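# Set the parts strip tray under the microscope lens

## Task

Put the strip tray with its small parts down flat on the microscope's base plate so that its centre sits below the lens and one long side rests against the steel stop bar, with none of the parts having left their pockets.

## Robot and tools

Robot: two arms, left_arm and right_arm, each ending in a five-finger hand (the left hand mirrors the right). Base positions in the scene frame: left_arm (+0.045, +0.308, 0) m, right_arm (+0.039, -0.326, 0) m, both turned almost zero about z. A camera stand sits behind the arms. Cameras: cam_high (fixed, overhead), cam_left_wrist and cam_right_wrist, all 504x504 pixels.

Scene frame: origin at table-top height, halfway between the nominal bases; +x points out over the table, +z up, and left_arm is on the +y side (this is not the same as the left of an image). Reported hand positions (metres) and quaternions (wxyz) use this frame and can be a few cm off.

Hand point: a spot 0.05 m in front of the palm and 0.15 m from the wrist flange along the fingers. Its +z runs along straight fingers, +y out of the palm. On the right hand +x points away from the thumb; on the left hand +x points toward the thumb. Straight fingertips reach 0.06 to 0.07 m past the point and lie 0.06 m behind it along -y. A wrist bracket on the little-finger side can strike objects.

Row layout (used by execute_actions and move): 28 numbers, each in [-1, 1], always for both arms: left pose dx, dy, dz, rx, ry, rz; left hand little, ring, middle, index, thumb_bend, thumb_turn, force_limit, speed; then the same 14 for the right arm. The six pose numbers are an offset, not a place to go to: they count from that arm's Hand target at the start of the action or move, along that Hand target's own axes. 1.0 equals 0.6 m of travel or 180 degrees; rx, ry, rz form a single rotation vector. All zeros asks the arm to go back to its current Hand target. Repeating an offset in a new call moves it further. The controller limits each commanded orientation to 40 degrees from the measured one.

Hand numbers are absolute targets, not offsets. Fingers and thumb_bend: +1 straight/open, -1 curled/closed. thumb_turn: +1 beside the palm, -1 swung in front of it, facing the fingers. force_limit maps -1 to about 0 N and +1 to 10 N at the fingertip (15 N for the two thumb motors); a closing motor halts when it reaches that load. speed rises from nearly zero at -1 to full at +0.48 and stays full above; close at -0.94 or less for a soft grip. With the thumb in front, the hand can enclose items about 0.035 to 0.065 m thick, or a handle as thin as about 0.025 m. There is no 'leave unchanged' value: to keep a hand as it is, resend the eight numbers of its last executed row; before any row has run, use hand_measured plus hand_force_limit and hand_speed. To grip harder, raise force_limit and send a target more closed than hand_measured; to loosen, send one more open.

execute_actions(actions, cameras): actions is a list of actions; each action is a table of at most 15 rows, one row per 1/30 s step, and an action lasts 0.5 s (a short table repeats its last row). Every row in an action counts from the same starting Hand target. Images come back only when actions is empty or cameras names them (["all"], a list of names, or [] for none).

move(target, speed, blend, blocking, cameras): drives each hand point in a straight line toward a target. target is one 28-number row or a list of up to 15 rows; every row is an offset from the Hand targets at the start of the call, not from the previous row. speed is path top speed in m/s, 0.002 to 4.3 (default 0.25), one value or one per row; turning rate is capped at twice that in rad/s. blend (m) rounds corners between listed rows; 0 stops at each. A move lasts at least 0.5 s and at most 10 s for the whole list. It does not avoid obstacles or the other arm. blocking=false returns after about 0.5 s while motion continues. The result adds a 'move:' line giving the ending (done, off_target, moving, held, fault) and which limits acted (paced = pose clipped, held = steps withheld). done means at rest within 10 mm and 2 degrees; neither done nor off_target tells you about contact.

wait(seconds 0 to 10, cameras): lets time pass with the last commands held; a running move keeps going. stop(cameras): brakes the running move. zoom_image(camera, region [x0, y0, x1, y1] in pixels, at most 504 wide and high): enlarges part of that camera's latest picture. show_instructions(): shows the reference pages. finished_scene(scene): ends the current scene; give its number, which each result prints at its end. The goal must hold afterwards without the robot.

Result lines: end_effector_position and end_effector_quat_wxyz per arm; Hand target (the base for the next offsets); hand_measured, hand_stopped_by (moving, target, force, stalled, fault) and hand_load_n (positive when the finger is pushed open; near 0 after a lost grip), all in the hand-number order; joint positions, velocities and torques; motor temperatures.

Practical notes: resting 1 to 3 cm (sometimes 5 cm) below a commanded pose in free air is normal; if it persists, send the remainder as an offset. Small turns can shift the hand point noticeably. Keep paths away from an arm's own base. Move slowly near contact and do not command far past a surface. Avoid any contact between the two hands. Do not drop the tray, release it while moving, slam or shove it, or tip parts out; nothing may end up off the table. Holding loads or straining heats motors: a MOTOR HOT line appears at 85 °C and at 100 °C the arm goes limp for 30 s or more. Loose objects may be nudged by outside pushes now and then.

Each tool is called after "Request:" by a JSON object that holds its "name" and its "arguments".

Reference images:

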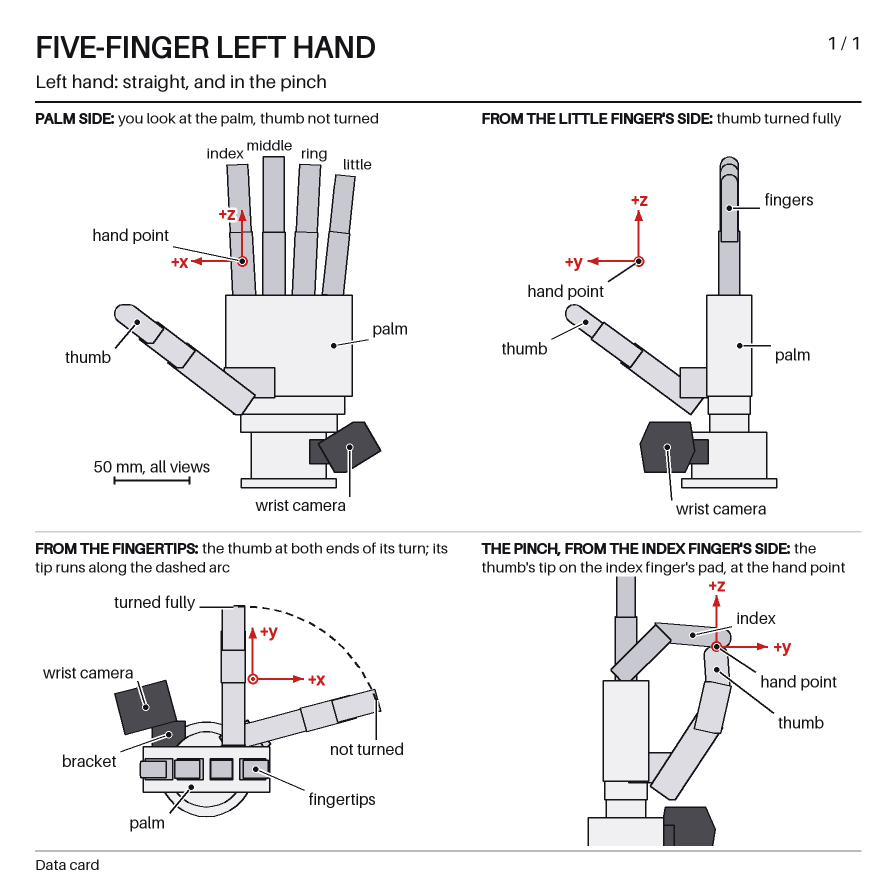

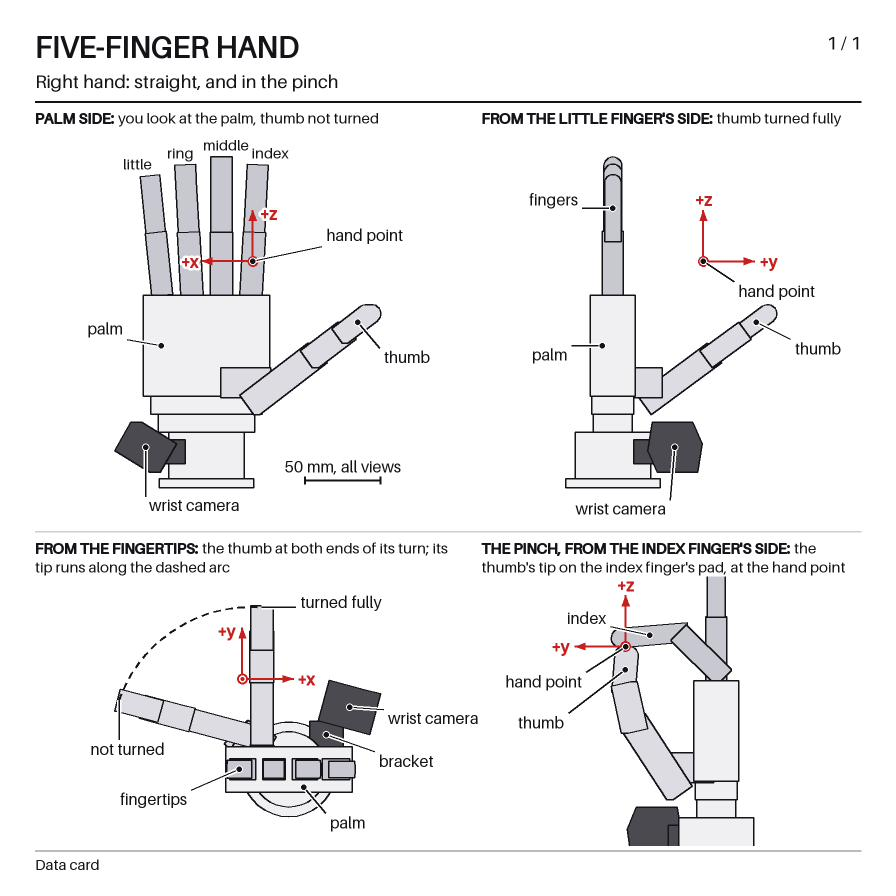

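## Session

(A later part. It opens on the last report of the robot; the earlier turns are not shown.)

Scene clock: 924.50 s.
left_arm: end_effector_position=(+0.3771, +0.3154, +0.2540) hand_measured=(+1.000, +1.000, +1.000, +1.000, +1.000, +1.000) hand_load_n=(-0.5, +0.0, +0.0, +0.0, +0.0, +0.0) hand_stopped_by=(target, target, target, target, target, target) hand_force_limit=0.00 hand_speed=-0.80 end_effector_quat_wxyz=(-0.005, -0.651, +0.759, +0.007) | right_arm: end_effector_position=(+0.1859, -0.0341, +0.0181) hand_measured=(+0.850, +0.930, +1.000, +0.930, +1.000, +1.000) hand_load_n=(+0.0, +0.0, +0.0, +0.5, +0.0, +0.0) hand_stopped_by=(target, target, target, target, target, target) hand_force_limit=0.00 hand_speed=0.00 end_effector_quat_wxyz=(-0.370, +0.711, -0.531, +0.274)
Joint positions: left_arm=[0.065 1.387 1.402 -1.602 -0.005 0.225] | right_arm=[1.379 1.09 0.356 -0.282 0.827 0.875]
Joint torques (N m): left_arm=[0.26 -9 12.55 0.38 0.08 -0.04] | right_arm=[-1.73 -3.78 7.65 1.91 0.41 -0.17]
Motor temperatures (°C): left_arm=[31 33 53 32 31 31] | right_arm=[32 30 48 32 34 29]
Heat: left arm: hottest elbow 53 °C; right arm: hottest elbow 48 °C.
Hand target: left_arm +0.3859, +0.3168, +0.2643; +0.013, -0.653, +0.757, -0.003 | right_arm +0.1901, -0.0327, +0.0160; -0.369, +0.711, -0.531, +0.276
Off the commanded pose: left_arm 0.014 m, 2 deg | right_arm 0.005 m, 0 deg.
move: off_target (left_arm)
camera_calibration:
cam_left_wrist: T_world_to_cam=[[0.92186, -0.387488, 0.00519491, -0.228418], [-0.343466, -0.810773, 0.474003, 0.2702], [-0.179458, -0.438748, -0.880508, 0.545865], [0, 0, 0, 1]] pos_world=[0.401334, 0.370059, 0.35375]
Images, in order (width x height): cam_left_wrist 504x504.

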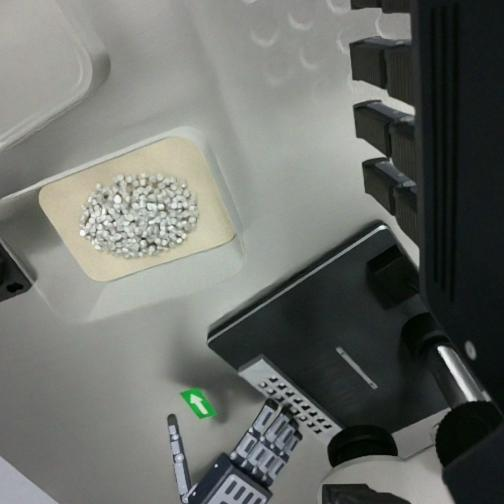

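Request:
{"name": "move", "arguments": {"target": [0,0,0,0,0,0,1,1,1,1,1,1,0,-0.8,-0.0077,-0.0403,0.0633,0,0,0,0.85,0.93,1,0.93,1,1,0,0], "speed": 0.05, "cameras": ["cam_left_wrist","cam_high","cam_right_wrist"]}}

Request:
{"name": "zoom_image", "arguments": {"camera": "cam_left_wrist", "region": [200, 320, 380, 500]}}

Scene clock: 955.17 s.
left_arm: end_effector_position=(+0.3771, +0.3154, +0.2540) hand_measured=(+1.000, +1.000, +1.000, +1.000, +1.000, +1.000) hand_load_n=(+0.0, +0.0, +0.0, +0.0, +0.0, +0.0) hand_stopped_by=(target, target, target, target, target, target) hand_force_limit=0.00 hand_speed=-0.80 end_effector_quat_wxyz=(-0.005, -0.651, +0.759, +0.007) | right_arm: end_effector_position=(+0.2279, -0.0229, +0.0161) hand_measured=(+0.850, +0.930, +1.000, +0.930, +1.000, +1.000) hand_load_n=(+0.0, +1.5, +0.0, +2.0, +0.0, -0.5) hand_stopped_by=(target, target, target, target, target, target) hand_force_limit=0.00 hand_speed=0.00 end_effector_quat_wxyz=(-0.375, +0.704, -0.533, +0.280)
Joint positions: left_arm=[0.065 1.387 1.402 -1.602 -0.005 0.225] | right_arm=[1.233 1.17 0.372 -0.089 0.761 0.708]
Joint torques (N m): left_arm=[0.26 -8.94 12.55 0.36 0.09 -0.04] | right_arm=[-2.26 -4.07 9.25 1.29 -0.01 -0.18]
Heat: left arm: hottest elbow 53 °C; right arm: hottest elbow 45 °C.
Hand target: left_arm +0.3859, +0.3168, +0.2643; +0.013, -0.653, +0.757, -0.003 | right_arm +0.2320, -0.0156, +0.0140; -0.369, +0.711, -0.531, +0.276
Off the commanded pose: left_arm 0.014 m, 2 deg | right_arm 0.009 m, 1 deg.
move: off_target (left_arm)
camera_calibration:
cam_left_wrist: T_world_to_cam=[[0.92186, -0.387488, 0.00519491, -0.228418], [-0.343466, -0.810773, 0.474003, 0.2702], [-0.179458, -0.438748, -0.880508, 0.545865], [0, 0, 0, 1]] pos_world=[0.401334, 0.370059, 0.35375]
cam_right_wrist: T_world_to_cam=[[-0.435856, -0.355354, -0.826894, 0.10983], [-0.740534, 0.663751, 0.105092, 0.18846], [0.511507, 0.658148, -0.552451, 0.016515], [0, 0, 0, 1]] pos_world=[0.178984, -0.0969316, 0.080136]

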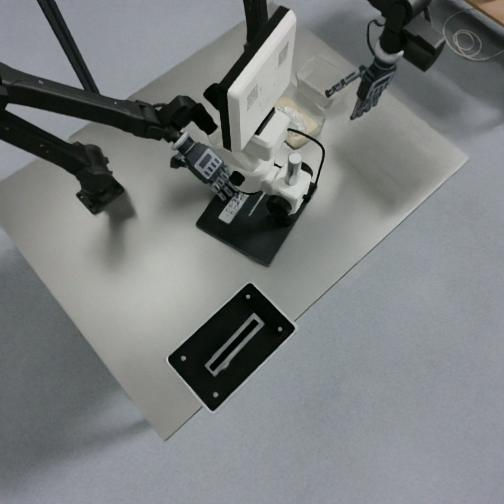

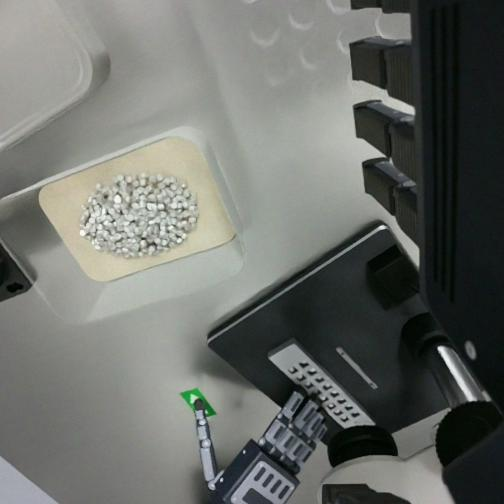

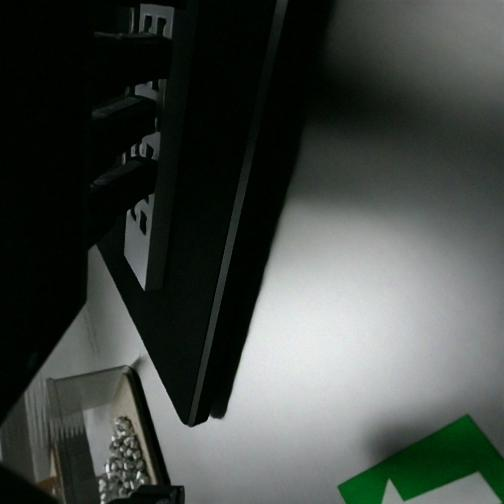

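Scaled by 2.800 from the camera's 504x504 image, which has a finer 720x720 frame.

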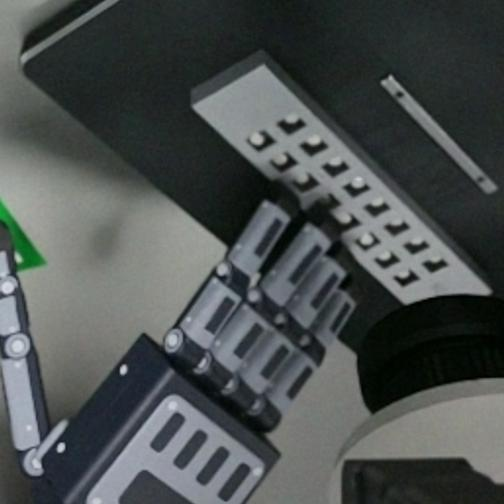

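Request:
{"name": "move", "arguments": {"target": [0,0,0,0,0,0,1,1,1,1,1,1,0,-0.8,-0.0072,-0.0257,0.0367,0,0,0,0.85,0.93,1,0.93,1,1,0,0], "speed": 0.04, "cameras": ["cam_left_wrist","cam_high"]}}

Request:
{"name": "zoom_image", "arguments": {"camera": "cam_left_wrist", "region": [250, 310, 430, 490]}}

Request:
{"name": "zoom_image", "arguments": {"camera": "cam_high", "region": [190, 160, 290, 260]}}

Scene clock: 989.73 s.
left_arm: end_effector_position=(+0.3771, +0.3154, +0.2540) hand_measured=(+1.000, +1.000, +1.000, +1.000, +1.000, +1.000) hand_load_n=(+0.0, +0.0, +0.0, +0.0, +0.0, +0.0) hand_stopped_by=(target, target, target, target, target, target) hand_force_limit=0.00 hand_speed=-0.80 end_effector_quat_wxyz=(-0.005, -0.651, +0.759, +0.007) | right_arm: end_effector_position=(+0.2509, -0.0117, +0.0165) hand_measured=(+0.850, +0.930, +1.000, +0.930, +1.000, +1.000) hand_load_n=(-0.5, +1.5, +0.0, +2.0, +0.5, +0.0) hand_stopped_by=(target, target, target, target, target, target) hand_force_limit=0.00 hand_speed=0.00 end_effector_quat_wxyz=(-0.375, +0.705, -0.534, +0.280)
Joint positions: left_arm=[0.065 1.387 1.402 -1.602 -0.005 0.225] | right_arm=[1.162 1.228 0.407 -0.018 0.713 0.637]
Joint torques (N m): left_arm=[0.32 -8.94 12.55 0.38 0.09 -0.04] | right_arm=[-1.26 -4.31 9.55 1.63 -0.02 -0.15]
Heat: left arm: hottest elbow 53 °C; right arm: hottest elbow 45 °C.
Hand target: left_arm +0.3859, +0.3168, +0.2643; +0.013, -0.653, +0.757, -0.003 | right_arm +0.2565, -0.0039, +0.0140; -0.369, +0.711, -0.531, +0.276
Off the commanded pose: left_arm 0.014 m, 2 deg | right_arm 0.010 m, 1 deg.
move: off_target (left_arm)
camera_calibration:
cam_left_wrist: T_world_to_cam=[[0.92186, -0.387488, 0.00519491, -0.228418], [-0.343466, -0.810773, 0.474003, 0.2702], [-0.179458, -0.438748, -0.880508, 0.545865], [0, 0, 0, 1]] pos_world=[0.401334, 0.370059, 0.35375]
Images, in order (width x height): cam_high 504x504, cam_left_wrist 504x504.

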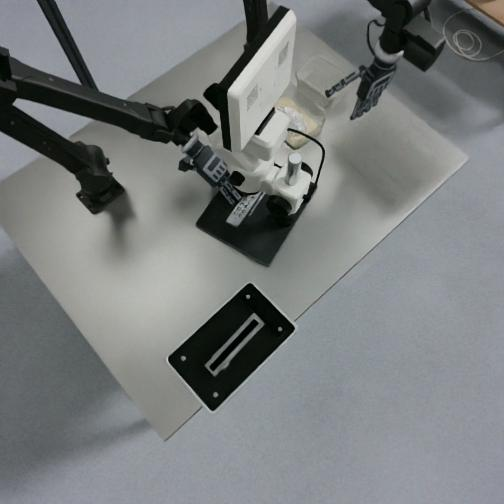

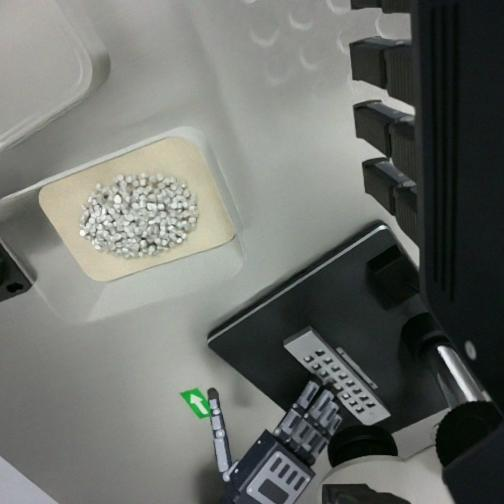

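Scaled by 2.800 from the camera's 504x504 image, which has a finer 720x720 frame.

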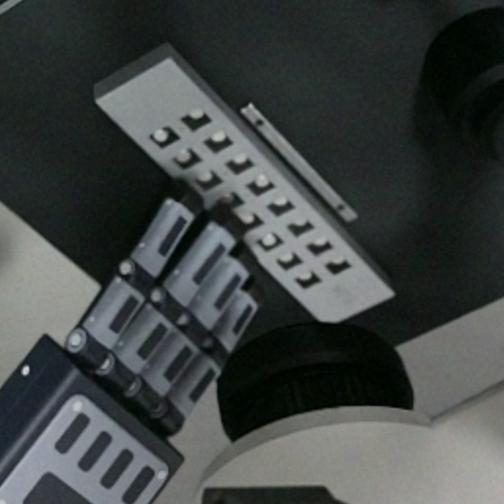

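Scaled by 5.040 from the camera's 504x504 image, which has a finer 720x720 frame.

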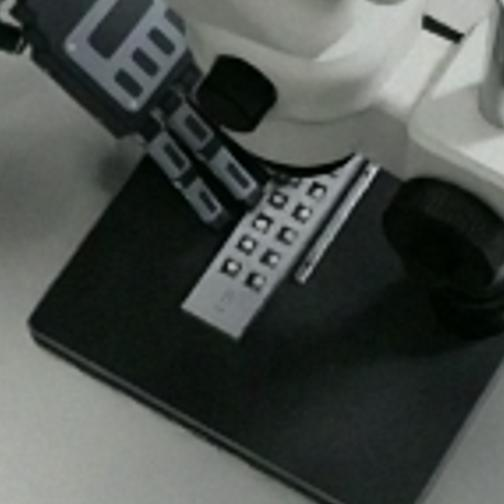

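Request:
{"name": "move", "arguments": {"target": [0,0,0,0,0,0,1,1,1,1,1,1,0,-0.8,-0.0002,-0.0115,0.0164,0,0,0,0.85,0.93,1,0.93,1,1,0,0], "speed": 0.03, "cameras": ["cam_left_wrist","cam_high"]}}

Request:
{"name": "zoom_image", "arguments": {"camera": "cam_left_wrist", "region": [270, 310, 410, 450]}}

Request:
{"name": "zoom_image", "arguments": {"camera": "cam_high", "region": [200, 170, 280, 250]}}

Scene clock: 1033.33 s.
left_arm: end_effector_position=(+0.3771, +0.3154, +0.2540) hand_measured=(+1.000, +1.000, +1.000, +1.000, +1.000, +1.000) hand_load_n=(+0.0, +0.0, +0.0, +0.0, +0.0, +0.0) hand_stopped_by=(target, target, target, target, target, target) hand_force_limit=0.00 hand_speed=-0.80 end_effector_quat_wxyz=(-0.005, -0.651, +0.759, +0.007) | right_arm: end_effector_position=(+0.2597, -0.0089, +0.0164) hand_measured=(+0.850, +0.930, +1.000, +0.930, +1.000, +1.000) hand_load_n=(+0.0, +1.5, +0.0, +1.0, +0.0, +0.0) hand_stopped_by=(target, target, target, target, target, target) hand_force_limit=0.00 hand_speed=0.00 end_effector_quat_wxyz=(-0.374, +0.707, -0.531, +0.280)
Joint positions: left_arm=[0.065 1.387 1.402 -1.602 -0.005 0.225] | right_arm=[1.135 1.246 0.419 0.005 0.692 0.604]
Joint torques (N m): left_arm=[0.32 -8.94 12.55 0.38 0.08 -0.04] | right_arm=[-2.02 -4.42 9.58 1.76 0.01 -0.15]
Heat: left arm: hottest elbow 53 °C; right arm: hottest elbow 44 °C.
Hand target: left_arm +0.3859, +0.3168, +0.2643; +0.013, -0.653, +0.757, -0.003 | right_arm +0.2680, -0.0003, +0.0140; -0.369, +0.711, -0.531, +0.276
Off the commanded pose: left_arm 0.014 m, 2 deg | right_arm 0.012 m, 1 deg.
move: off_target (left_arm, right_arm)
camera_calibration:
cam_left_wrist: T_world_to_cam=[[0.92186, -0.387488, 0.00519491, -0.228418], [-0.343466, -0.810773, 0.474003, 0.2702], [-0.179458, -0.438748, -0.880508, 0.545865], [0, 0, 0, 1]] pos_world=[0.401334, 0.370059, 0.35375]
Images, in order (width x height): cam_high 504x504, cam_left_wrist 504x504.

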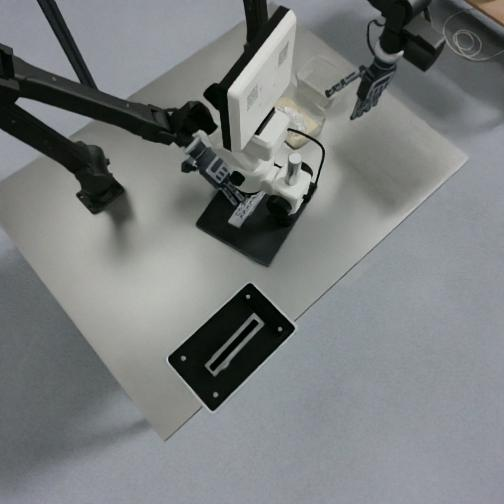

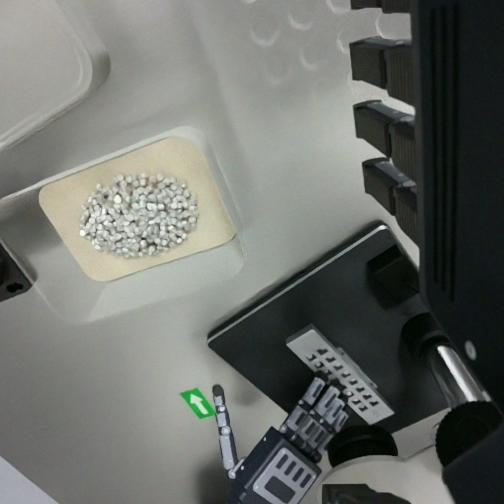

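Scaled by 3.600 from the camera's 504x504 image, which has a finer 720x720 frame.

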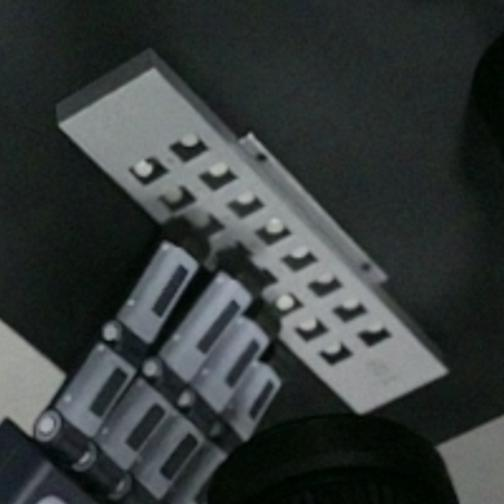

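Scaled by 6.300 from the camera's 504x504 image, which has a finer 720x720 frame.

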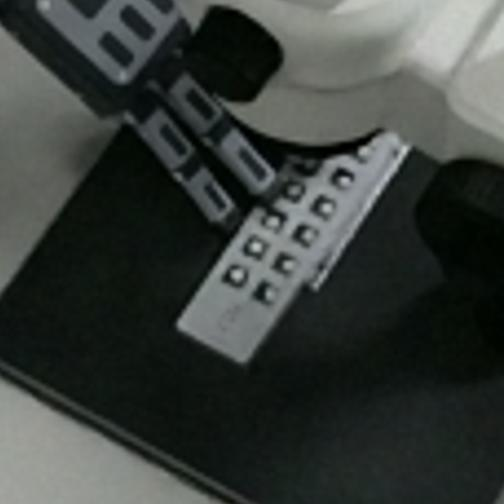

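Request:
{"name": "move", "arguments": {"target": [0,0,0,0,0,0,1,1,1,1,1,1,0,-0.8,0.0058,-0.0728,-0.0702,0,0,0,0.85,0.93,1,0.93,1,1,0,0], "speed": 0.06, "cameras": ["cam_left_wrist","cam_high"]}}

Request:
{"name": "zoom_image", "arguments": {"camera": "cam_left_wrist", "region": [270, 310, 410, 450]}}

Request:
{"name": "zoom_image", "arguments": {"camera": "cam_high", "region": [200, 170, 280, 250]}}

Scene clock: 1090.53 s.
left_arm: end_effector_position=(+0.3771, +0.3154, +0.2540) hand_measured=(+1.000, +1.000, +1.000, +1.000, +1.000, +1.000) hand_load_n=(+0.0, +0.0, +0.0, +0.0, +0.0, +0.0) hand_stopped_by=(target, target, target, target, target, target) hand_force_limit=0.00 hand_speed=-0.80 end_effector_quat_wxyz=(-0.005, -0.651, +0.759, +0.007) | right_arm: end_effector_position=(+0.2512, -0.0271, +0.0463) hand_measured=(+0.850, +0.930, +1.000, +0.930, +1.000, +1.000) hand_load_n=(+0.0, +0.0, +0.0, +0.0, +0.0, +0.0) hand_stopped_by=(target, target, target, target, target, target) hand_force_limit=0.00 hand_speed=0.00 end_effector_quat_wxyz=(-0.342, +0.727, -0.524, +0.282)
Joint positions: left_arm=[0.065 1.387 1.402 -1.602 -0.005 0.225] | right_arm=[1.129 1.107 0.465 -0.248 0.675 0.593]
Joint torques (N m): left_arm=[0.32 -9 12.55 0.38 0.09 -0.04] | right_arm=[-0.44 -7.88 12.53 0.96 0.59 0.02]
Heat: left arm: hottest elbow 53 °C; right arm: hottest elbow 44 °C.
Hand target: left_arm +0.3859, +0.3168, +0.2643; +0.013, -0.653, +0.757, -0.003 | right_arm +0.2600, -0.0063, +0.0739; -0.369, +0.711, -0.531, +0.276
Off the commanded pose: left_arm 0.014 m, 2 deg | right_arm 0.036 m, 4 deg.
move: off_target (left_arm, right_arm)
camera_calibration:
cam_left_wrist: T_world_to_cam=[[0.92186, -0.387488, 0.00519491, -0.228418], [-0.343466, -0.810773, 0.474003, 0.2702], [-0.179458, -0.438748, -0.880508, 0.545865], [0, 0, 0, 1]] pos_world=[0.401334, 0.370059, 0.35375]
Images, in order (width x height): cam_high 504x504, cam_left_wrist 504x504.

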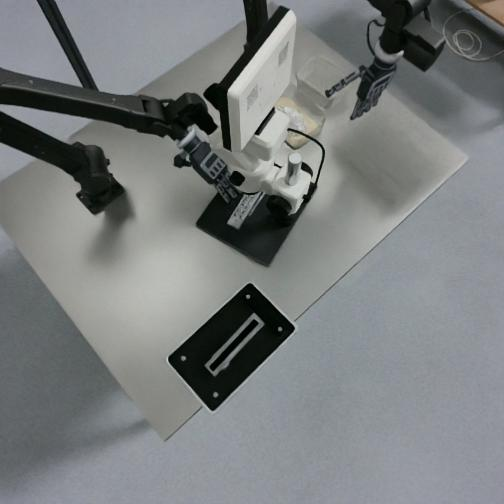

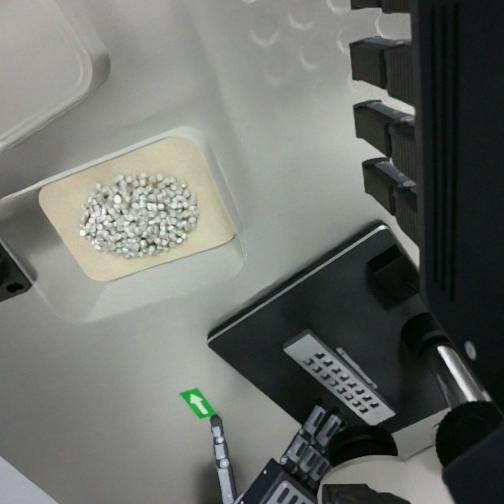

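Scaled by 3.600 from the camera's 504x504 image, which has a finer 720x720 frame.

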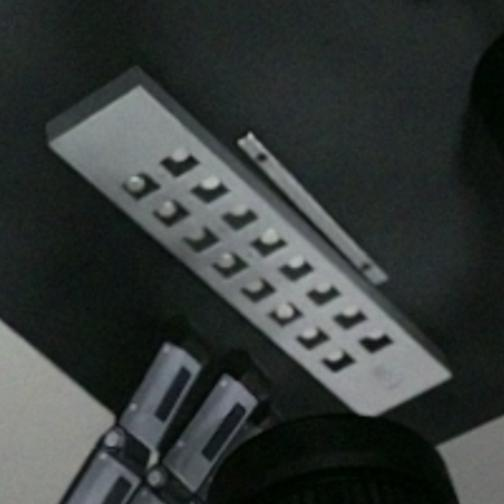

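Scaled by 6.300 from the camera's 504x504 image, which has a finer 720x720 frame.

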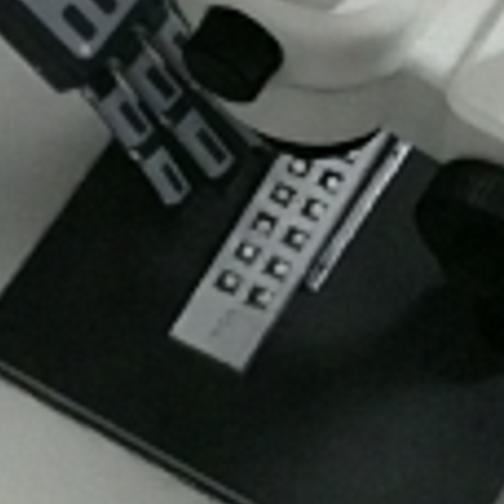

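Request:
{"name": "move", "arguments": {"target": [[0,0,0,0,0,0,1,1,1,1,1,1,0,-0.8,-0.0208,0.0277,-0.0425,0,0,0,0.85,0.93,1,0.93,1,1,0,0],[0,0,0,0,0,0,1,1,1,1,1,1,0,-0.8,-0.0208,0.1150,0.0187,0,0,0,0.85,0.93,1,0.93,1,1,0,0]], "speed": [0.08,0.05], "cameras": ["cam_left_wrist"]}}

Request:
{"name": "zoom_image", "arguments": {"camera": "cam_left_wrist", "region": [250, 310, 430, 490]}}

Scene clock: 1116.57 s.
left_arm: end_effector_position=(+0.3771, +0.3154, +0.2540) hand_measured=(+1.000, +1.000, +1.000, +1.000, +1.000, +1.000) hand_load_n=(+0.0, +0.0, +0.0, +0.0, +0.0, +0.0) hand_stopped_by=(target, target, target, target, target, target) hand_force_limit=0.00 hand_speed=-0.80 end_effector_quat_wxyz=(-0.005, -0.651, +0.759, +0.007) | right_arm: end_effector_position=(+0.2247, -0.0049, +0.0121) hand_measured=(+0.850, +0.930, +1.000, +0.930, +1.000, +1.000) hand_load_n=(+0.0, +0.0, -0.5, +0.0, +0.0, -0.5) hand_stopped_by=(target, target, target, target, target, target) hand_force_limit=0.00 hand_speed=0.00 end_effector_quat_wxyz=(-0.364, +0.718, -0.526, +0.275)
Joint positions: left_arm=[0.065 1.387 1.402 -1.602 -0.005 0.225] | right_arm=[1.248 1.234 0.424 -0.109 0.746 0.711]
Joint torques (N m): left_arm=[0.32 -8.94 12.55 0.38 0.09 -0.04] | right_arm=[-0.44 -6.89 7.04 2.19 0.87 0.03]
Heat: left arm: hottest elbow 53 °C; right arm: hottest elbow 45 °C.
Hand target: left_arm +0.3859, +0.3168, +0.2643; +0.013, -0.653, +0.757, -0.003 | right_arm +0.2273, -0.0030, +0.0110; -0.369, +0.711, -0.531, +0.276
Off the commanded pose: left_arm 0.014 m, 2 deg | right_arm 0.003 m, 1 deg.
move: off_target (left_arm)
camera_calibration:
cam_left_wrist: T_world_to_cam=[[0.92186, -0.387488, 0.00519491, -0.228418], [-0.343466, -0.810773, 0.474003, 0.2702], [-0.179458, -0.438748, -0.880508, 0.545865], [0, 0, 0, 1]] pos_world=[0.401334, 0.370059, 0.35375]
Images, in order (width x height): cam_left_wrist 504x504.

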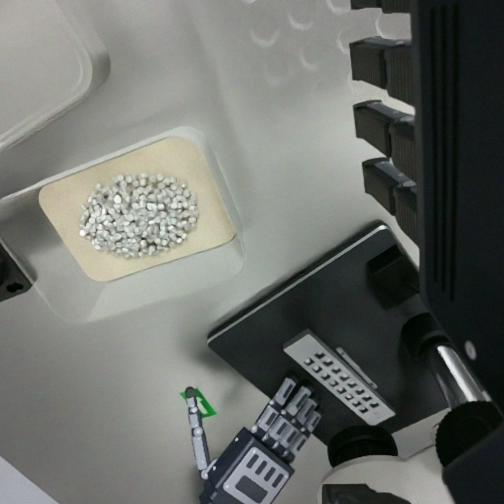

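Scaled by 2.800 from the camera's 504x504 image, which has a finer 720x720 frame.

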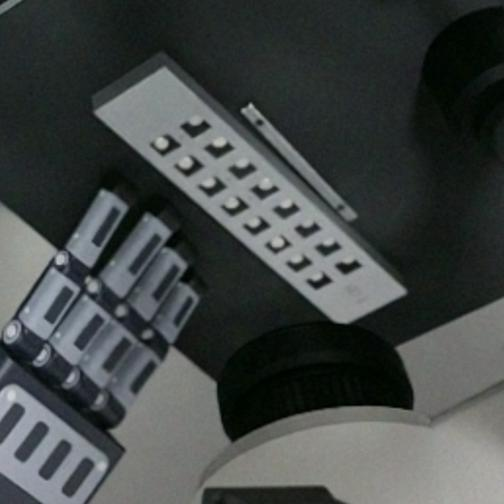

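Request:
{"name": "move", "arguments": {"target": [0,0,0,0,0,0,1,1,1,1,1,1,0,-0.8,0.0243,-0.0290,0.0413,0,0,0,0.85,0.93,1,0.93,1,1,0,0], "speed": 0.04, "cameras": ["cam_left_wrist"]}}

Request:
{"name": "zoom_image", "arguments": {"camera": "cam_left_wrist", "region": [270, 310, 410, 450]}}

Scene clock: 1142.73 s.
left_arm: end_effector_position=(+0.3771, +0.3154, +0.2540) hand_measured=(+1.000, +1.000, +1.000, +1.000, +1.000, +1.000) hand_load_n=(+0.0, +0.0, +0.0, +0.0, +0.0, +0.0) hand_stopped_by=(target, target, target, target, target, target) hand_force_limit=0.00 hand_speed=-0.80 end_effector_quat_wxyz=(-0.005, -0.651, +0.759, +0.007) | right_arm: end_effector_position=(+0.2543, -0.0046, +0.0179) hand_measured=(+0.850, +0.930, +1.000, +0.930, +1.000, +1.000) hand_load_n=(+0.0, +0.5, +0.5, +0.0, +0.0, +0.0) hand_stopped_by=(target, target, target, target, target, target) hand_force_limit=0.00 hand_speed=0.00 end_effector_quat_wxyz=(-0.375, +0.713, -0.526, +0.272)
Joint positions: left_arm=[0.065 1.387 1.402 -1.602 -0.005 0.225] | right_arm=[1.145 1.24 0.424 -0.007 0.678 0.604]
Joint torques (N m): left_arm=[0.32 -9 12.55 0.36 0.09 -0.04] | right_arm=[-1.85 -5.71 6.93 2.03 0.39 -0.16]
Heat: left arm: hottest elbow 53 °C; right arm: hottest elbow 44 °C.
Hand target: left_arm +0.3859, +0.3168, +0.2643; +0.013, -0.653, +0.757, -0.003 | right_arm +0.2604, -0.0084, +0.0110; -0.369, +0.711, -0.531, +0.276
Off the commanded pose: left_arm 0.014 m, 2 deg | right_arm 0.010 m, 1 deg.
move: off_target (left_arm)
camera_calibration:
cam_left_wrist: T_world_to_cam=[[0.92186, -0.387488, 0.00519491, -0.228418], [-0.343466, -0.810773, 0.474003, 0.2702], [-0.179458, -0.438748, -0.880508, 0.545865], [0, 0, 0, 1]] pos_world=[0.401334, 0.370059, 0.35375]
Images, in order (width x height): cam_left_wrist 504x504.

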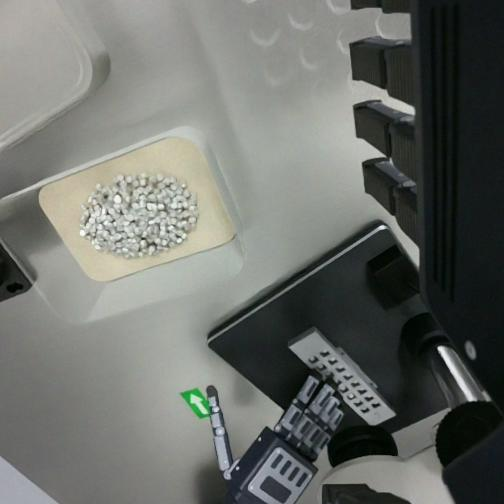

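Scaled by 3.600 from the camera's 504x504 image, which has a finer 720x720 frame.

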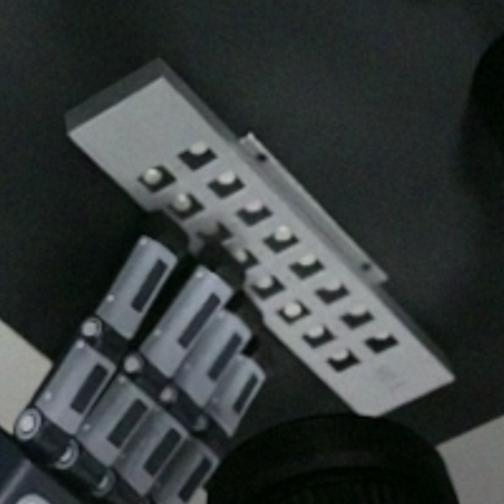

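Request:
{"name": "move", "arguments": {"target": [0,0,0,0,0,0,1,1,1,1,1,1,0,-0.8,-0.0202,0.0037,0.0063,0,0,0,0.85,0.93,1,0.93,1,1,0,0], "speed": 0.03, "cameras": ["cam_left_wrist","cam_high"]}}

Request:
{"name": "zoom_image", "arguments": {"camera": "cam_left_wrist", "region": [270, 310, 410, 450]}}

Request:
{"name": "zoom_image", "arguments": {"camera": "cam_high", "region": [200, 170, 280, 250]}}

Scene clock: 1167.03 s.
left_arm: end_effector_position=(+0.3771, +0.3154, +0.2540) hand_measured=(+1.000, +1.000, +1.000, +1.000, +1.000, +1.000) hand_load_n=(+0.0, +0.0, +0.0, +0.0, +0.0, +0.0) hand_stopped_by=(target, target, target, target, target, target) hand_force_limit=0.00 hand_speed=-0.80 end_effector_quat_wxyz=(-0.005, -0.651, +0.759, +0.007) | right_arm: end_effector_position=(+0.2561, -0.0029, +0.0157) hand_measured=(+0.850, +0.930, +1.000, +0.930, +1.000, +1.000) hand_load_n=(+0.0, +2.0, +0.0, +1.0, +0.0, -0.5) hand_stopped_by=(target, target, target, target, target, target) hand_force_limit=0.00 hand_speed=0.00 end_effector_quat_wxyz=(-0.378, +0.705, -0.530, +0.281)
Joint positions: left_arm=[0.065 1.387 1.402 -1.602 -0.005 0.225] | right_arm=[1.158 1.262 0.424 0.014 0.71 0.619]
Joint torques (N m): left_arm=[0.26 -9 12.55 0.36 0.09 -0.04] | right_arm=[-1.32 -4.25 8.91 1.51 0.21 -0.01]
Motor temperatures (°C): left_arm=[31 33 53 32 31 31] | right_arm=[32 30 43 32 33 29]
Heat: left arm: hottest elbow 53 °C; right arm: hottest elbow 43 °C.
Hand target: left_arm +0.3859, +0.3168, +0.2643; +0.013, -0.653, +0.757, -0.003 | right_arm +0.2588, +0.0037, +0.0070; -0.369, +0.711, -0.531, +0.276
Off the commanded pose: left_arm 0.014 m, 2 deg | right_arm 0.011 m, 1 deg.
move: off_target (left_arm, right_arm)
camera_calibration:
cam_left_wrist: T_world_to_cam=[[0.92186, -0.387488, 0.00519491, -0.228418], [-0.343466, -0.810773, 0.474003, 0.2702], [-0.179458, -0.438748, -0.880508, 0.545865], [0, 0, 0, 1]] pos_world=[0.401334, 0.370059, 0.35375]
Images, in order (width x height): cam_high 504x504, cam_left_wrist 504x504.

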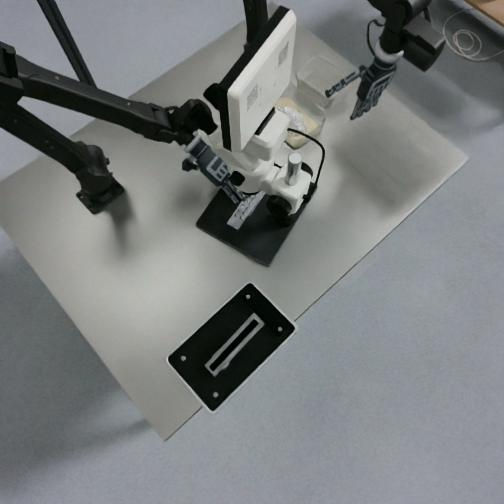

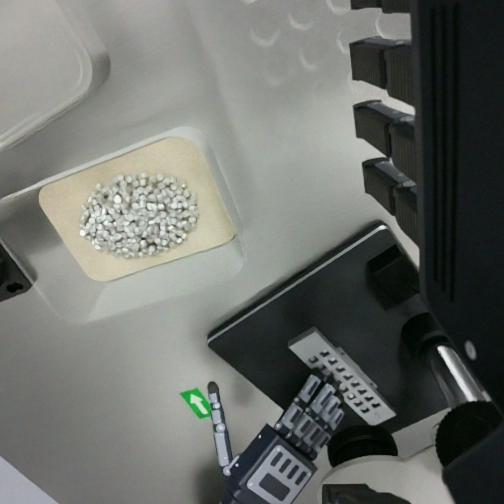

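Scaled by 3.600 from the camera's 504x504 image, which has a finer 720x720 frame.

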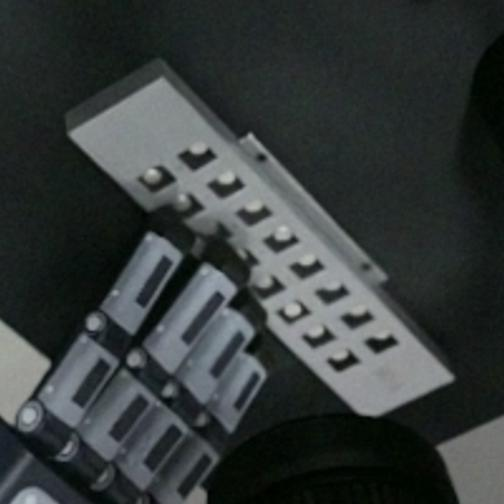

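Scaled by 6.300 from the camera's 504x504 image, which has a finer 720x720 frame.

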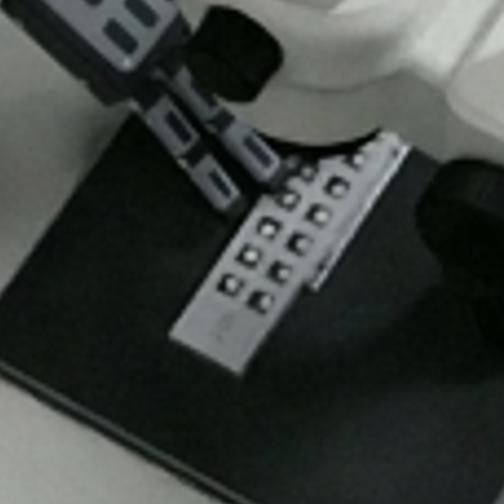

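Request:
{"name": "move", "arguments": {"target": [0,0,0,0,0,0,1,1,1,1,1,1,0,-0.8,-0.0133,-0.0028,0.0040,0,0,0,0.85,0.93,1,0.93,1,1,0,0], "speed": 0.03, "cameras": ["cam_left_wrist","cam_high"]}}

Request:
{"name": "zoom_image", "arguments": {"camera": "cam_left_wrist", "region": [270, 310, 410, 450]}}

Request:
{"name": "zoom_image", "arguments": {"camera": "cam_high", "region": [200, 170, 280, 250]}}

Scene clock: 1204.07 s.
left_arm: end_effector_position=(+0.3771, +0.3154, +0.2540) hand_measured=(+1.000, +1.000, +1.000, +1.000, +1.000, +1.000) hand_load_n=(+0.0, +0.0, +0.0, +0.0, +0.0, +0.0) hand_stopped_by=(target, target, target, target, target, target) hand_force_limit=0.00 hand_speed=-0.80 end_effector_quat_wxyz=(-0.005, -0.651, +0.759, +0.007) | right_arm: end_effector_position=(+0.2588, +0.0016, +0.0154) hand_measured=(+0.850, +0.930, +1.000, +0.930, +1.000, +1.000) hand_load_n=(+0.0, +2.5, +0.0, +2.0, +0.0, +0.0) hand_stopped_by=(target, target, target, target, target, target) hand_force_limit=0.00 hand_speed=0.00 end_effector_quat_wxyz=(-0.377, +0.702, -0.532, +0.286)
Joint positions: left_arm=[0.065 1.387 1.402 -1.602 -0.005 0.225] | right_arm=[1.162 1.283 0.439 0.014 0.726 0.628]
Joint torques (N m): left_arm=[0.26 -9 12.55 0.36 0.09 -0.04] | right_arm=[-0.97 -4.25 9.36 1.26 -0.18 -0.01]
Heat: left arm: hottest elbow 53 °C; right arm: hottest elbow 43 °C.
Hand target: left_arm +0.3859, +0.3168, +0.2643; +0.013, -0.653, +0.757, -0.003 | right_arm +0.2593, +0.0122, +0.0070; -0.369, +0.711, -0.531, +0.276
Off the commanded pose: left_arm 0.014 m, 2 deg | right_arm 0.013 m, 2 deg.
move: off_target (left_arm, right_arm)
camera_calibration:
cam_left_wrist: T_world_to_cam=[[0.92186, -0.387488, 0.00519491, -0.228418], [-0.343466, -0.810773, 0.474003, 0.2702], [-0.179458, -0.438748, -0.880508, 0.545865], [0, 0, 0, 1]] pos_world=[0.401334, 0.370059, 0.35375]
Images, in order (width x height): cam_high 504x504, cam_left_wrist 504x504.

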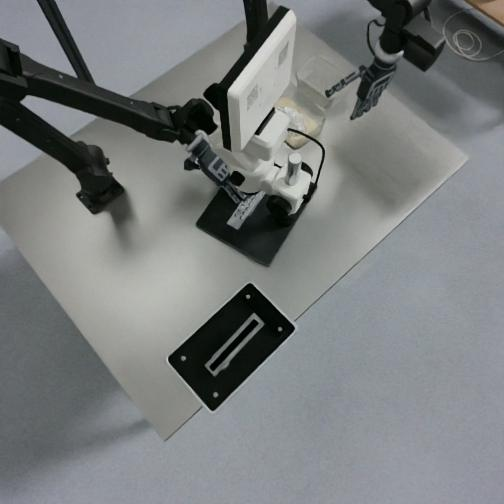

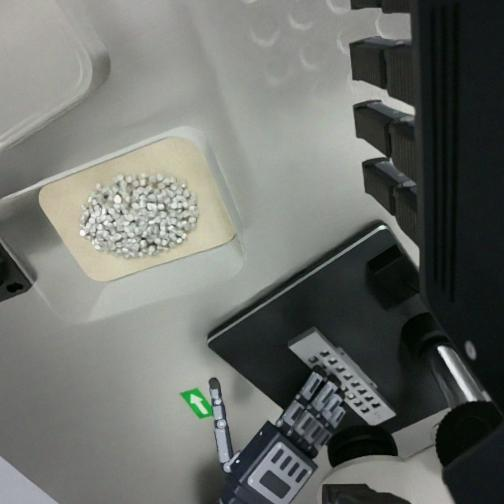

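Scaled by 3.600 from the camera's 504x504 image, which has a finer 720x720 frame.

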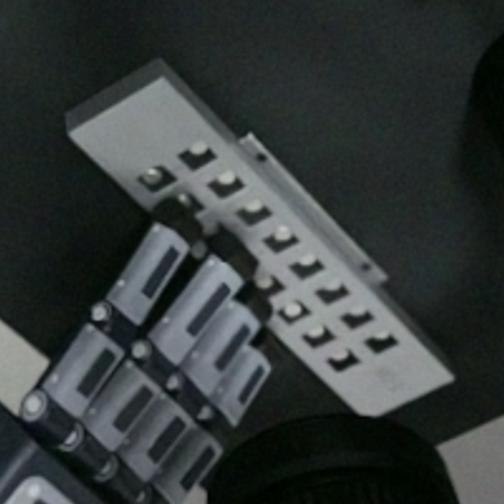

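Scaled by 6.300 from the camera's 504x504 image, which has a finer 720x720 frame.

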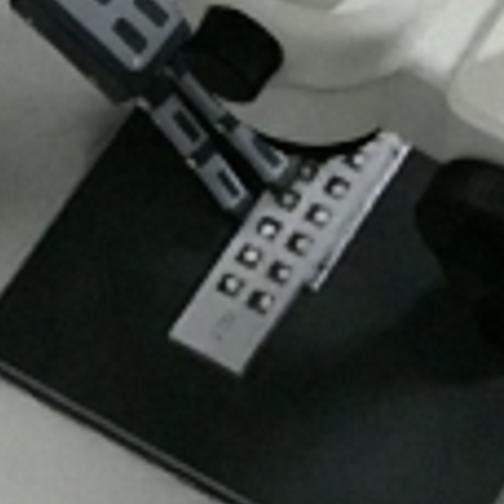

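Request:
{"name": "execute_actions", "arguments": {"actions": [], "cameras": ["cam_high", "cam_left_wrist"]}}

Request:
{"name": "zoom_image", "arguments": {"camera": "cam_left_wrist", "region": [270, 310, 410, 450]}}

Scene clock: 1231.33 s.
left_arm: end_effector_position=(+0.3771, +0.3154, +0.2540) hand_measured=(+1.000, +1.000, +1.000, +1.000, +1.000, +1.000) hand_load_n=(+0.0, +0.0, +0.0, +0.5, +0.0, +0.0) hand_stopped_by=(target, target, target, target, target, target) hand_force_limit=0.00 hand_speed=-0.80 end_effector_quat_wxyz=(-0.005, -0.651, +0.759, +0.007) | right_arm: end_effector_position=(+0.2588, +0.0016, +0.0154) hand_measured=(+0.850, +0.930, +1.000, +0.930, +1.000, +1.000) hand_load_n=(+0.0, +2.5, +0.0, +2.0, +0.0, +0.0) hand_stopped_by=(target, target, target, target, target, target) hand_force_limit=0.00 hand_speed=0.00 end_effector_quat_wxyz=(-0.377, +0.702, -0.532, +0.286)
Joint positions: left_arm=[0.065 1.387 1.402 -1.602 -0.005 0.225] | right_arm=[1.162 1.283 0.439 0.014 0.726 0.628]
Joint velocities: within noise
Joint torques (N m): left_arm=[0.32 -9 12.55 0.38 0.08 -0.04] | right_arm=[-0.79 -4.54 9.36 1.14 -0.18 0.04]
Motor temperatures (°C): left_arm=[31 33 53 32 31 31] | right_arm=[32 30 44 32 32 29]
Heat: left arm: hottest elbow 53 °C; right arm: hottest elbow 44 °C.
Hand target: left_arm +0.3859, +0.3168, +0.2643; +0.013, -0.653, +0.757, -0.003 | right_arm +0.2593, +0.0122, +0.0070; -0.369, +0.711, -0.531, +0.276
Off the commanded pose: left_arm 0.014 m, 2 deg | right_arm 0.013 m, 2 deg.
camera_calibration:
cam_left_wrist: T_world_to_cam=[[0.92186, -0.387488, 0.00519491, -0.228418], [-0.343466, -0.810773, 0.474003, 0.2702], [-0.179458, -0.438748, -0.880508, 0.545865], [0, 0, 0, 1]] pos_world=[0.401334, 0.370059, 0.35375]
Images, in order (width x height): cam_high 504x504, cam_left_wrist 504x504.

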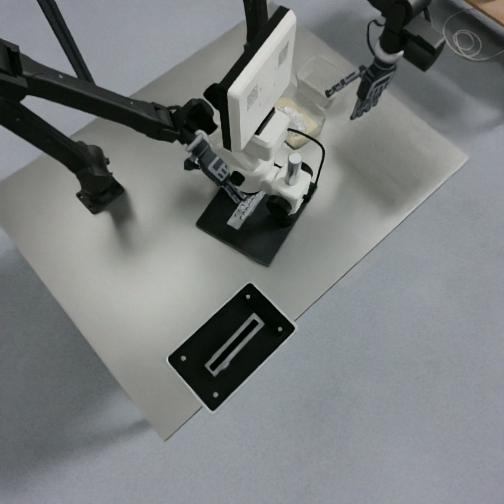

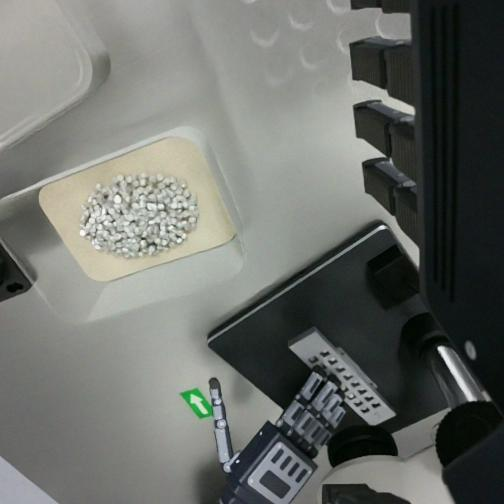

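Scaled by 3.600 from the camera's 504x504 image, which has a finer 720x720 frame.

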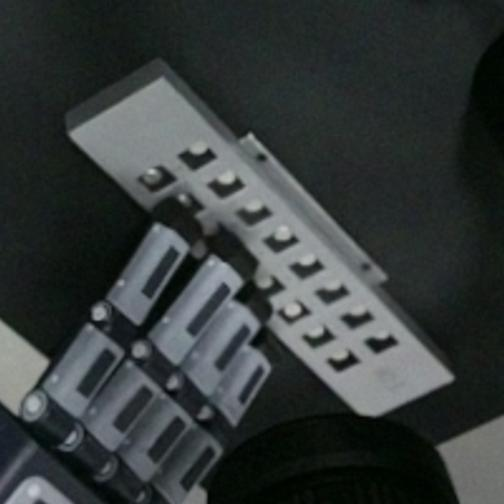

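Request:
{"name": "move", "arguments": {"target": [0,0,0,0,0,0,1,1,1,1,1,1,0,-0.8,0,-0.06825,-0.0478,0,0,0,0.85,0.93,1,0.93,1,1,0,0], "speed": 0.08, "cameras": ["cam_left_wrist"]}}

Request:
{"name": "zoom_image", "arguments": {"camera": "cam_left_wrist", "region": [270, 310, 410, 450]}}

Scene clock: 1291.53 s.
left_arm: end_effector_position=(+0.3771, +0.3154, +0.2540) hand_measured=(+1.000, +1.000, +1.000, +1.000, +1.000, +1.000) hand_load_n=(+0.0, +0.0, +0.0, +0.0, +0.0, +0.0) hand_stopped_by=(target, target, target, target, target, target) hand_force_limit=0.00 hand_speed=-0.80 end_effector_quat_wxyz=(-0.005, -0.651, +0.759, +0.007) | right_arm: end_effector_position=(+0.2529, -0.0106, +0.0313) hand_measured=(+0.850, +0.930, +1.000, +0.930, +1.000, +1.000) hand_load_n=(+0.0, +0.0, +0.0, +0.0, +0.0, +0.0) hand_stopped_by=(target, target, target, target, target, target) hand_force_limit=0.00 hand_speed=0.00 end_effector_quat_wxyz=(-0.343, +0.724, -0.527, +0.285)
Joint positions: left_arm=[0.065 1.387 1.402 -1.602 -0.005 0.225] | right_arm=[1.152 1.203 0.482 -0.184 0.698 0.622]
Joint torques (N m): left_arm=[0.32 -9 12.55 0.38 0.09 -0.04] | right_arm=[-0.79 -9.35 11.89 1.01 0.41 -0.05]
Heat: left arm: hottest elbow 53 °C; right arm: hottest elbow 45 °C.
Hand target: left_arm +0.3859, +0.3168, +0.2643; +0.013, -0.653, +0.757, -0.003 | right_arm +0.2594, +0.0122, +0.0570; -0.369, +0.711, -0.531, +0.276
Off the commanded pose: left_arm 0.014 m, 2 deg | right_arm 0.035 m, 4 deg.
move: off_target (left_arm, right_arm)
camera_calibration:
cam_left_wrist: T_world_to_cam=[[0.92186, -0.387488, 0.00519491, -0.228418], [-0.343466, -0.810773, 0.474003, 0.2702], [-0.179458, -0.438748, -0.880508, 0.545865], [0, 0, 0, 1]] pos_world=[0.401334, 0.370059, 0.35375]
Images, in order (width x height): cam_left_wrist 504x504.

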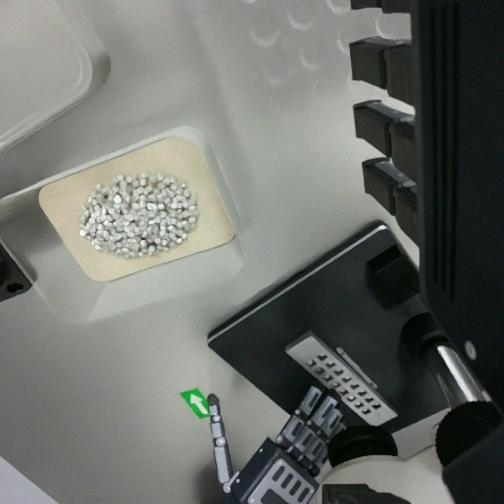

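Scaled by 3.600 from the camera's 504x504 image, which has a finer 720x720 frame.

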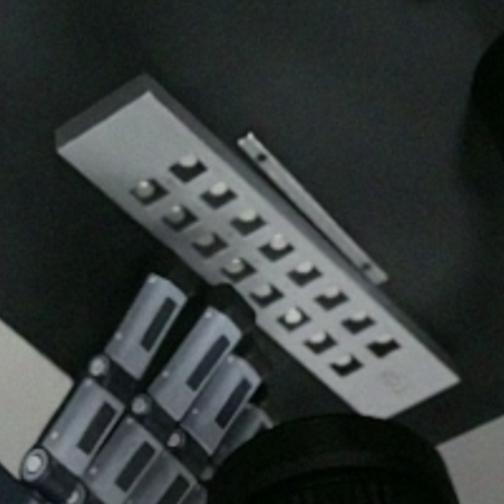

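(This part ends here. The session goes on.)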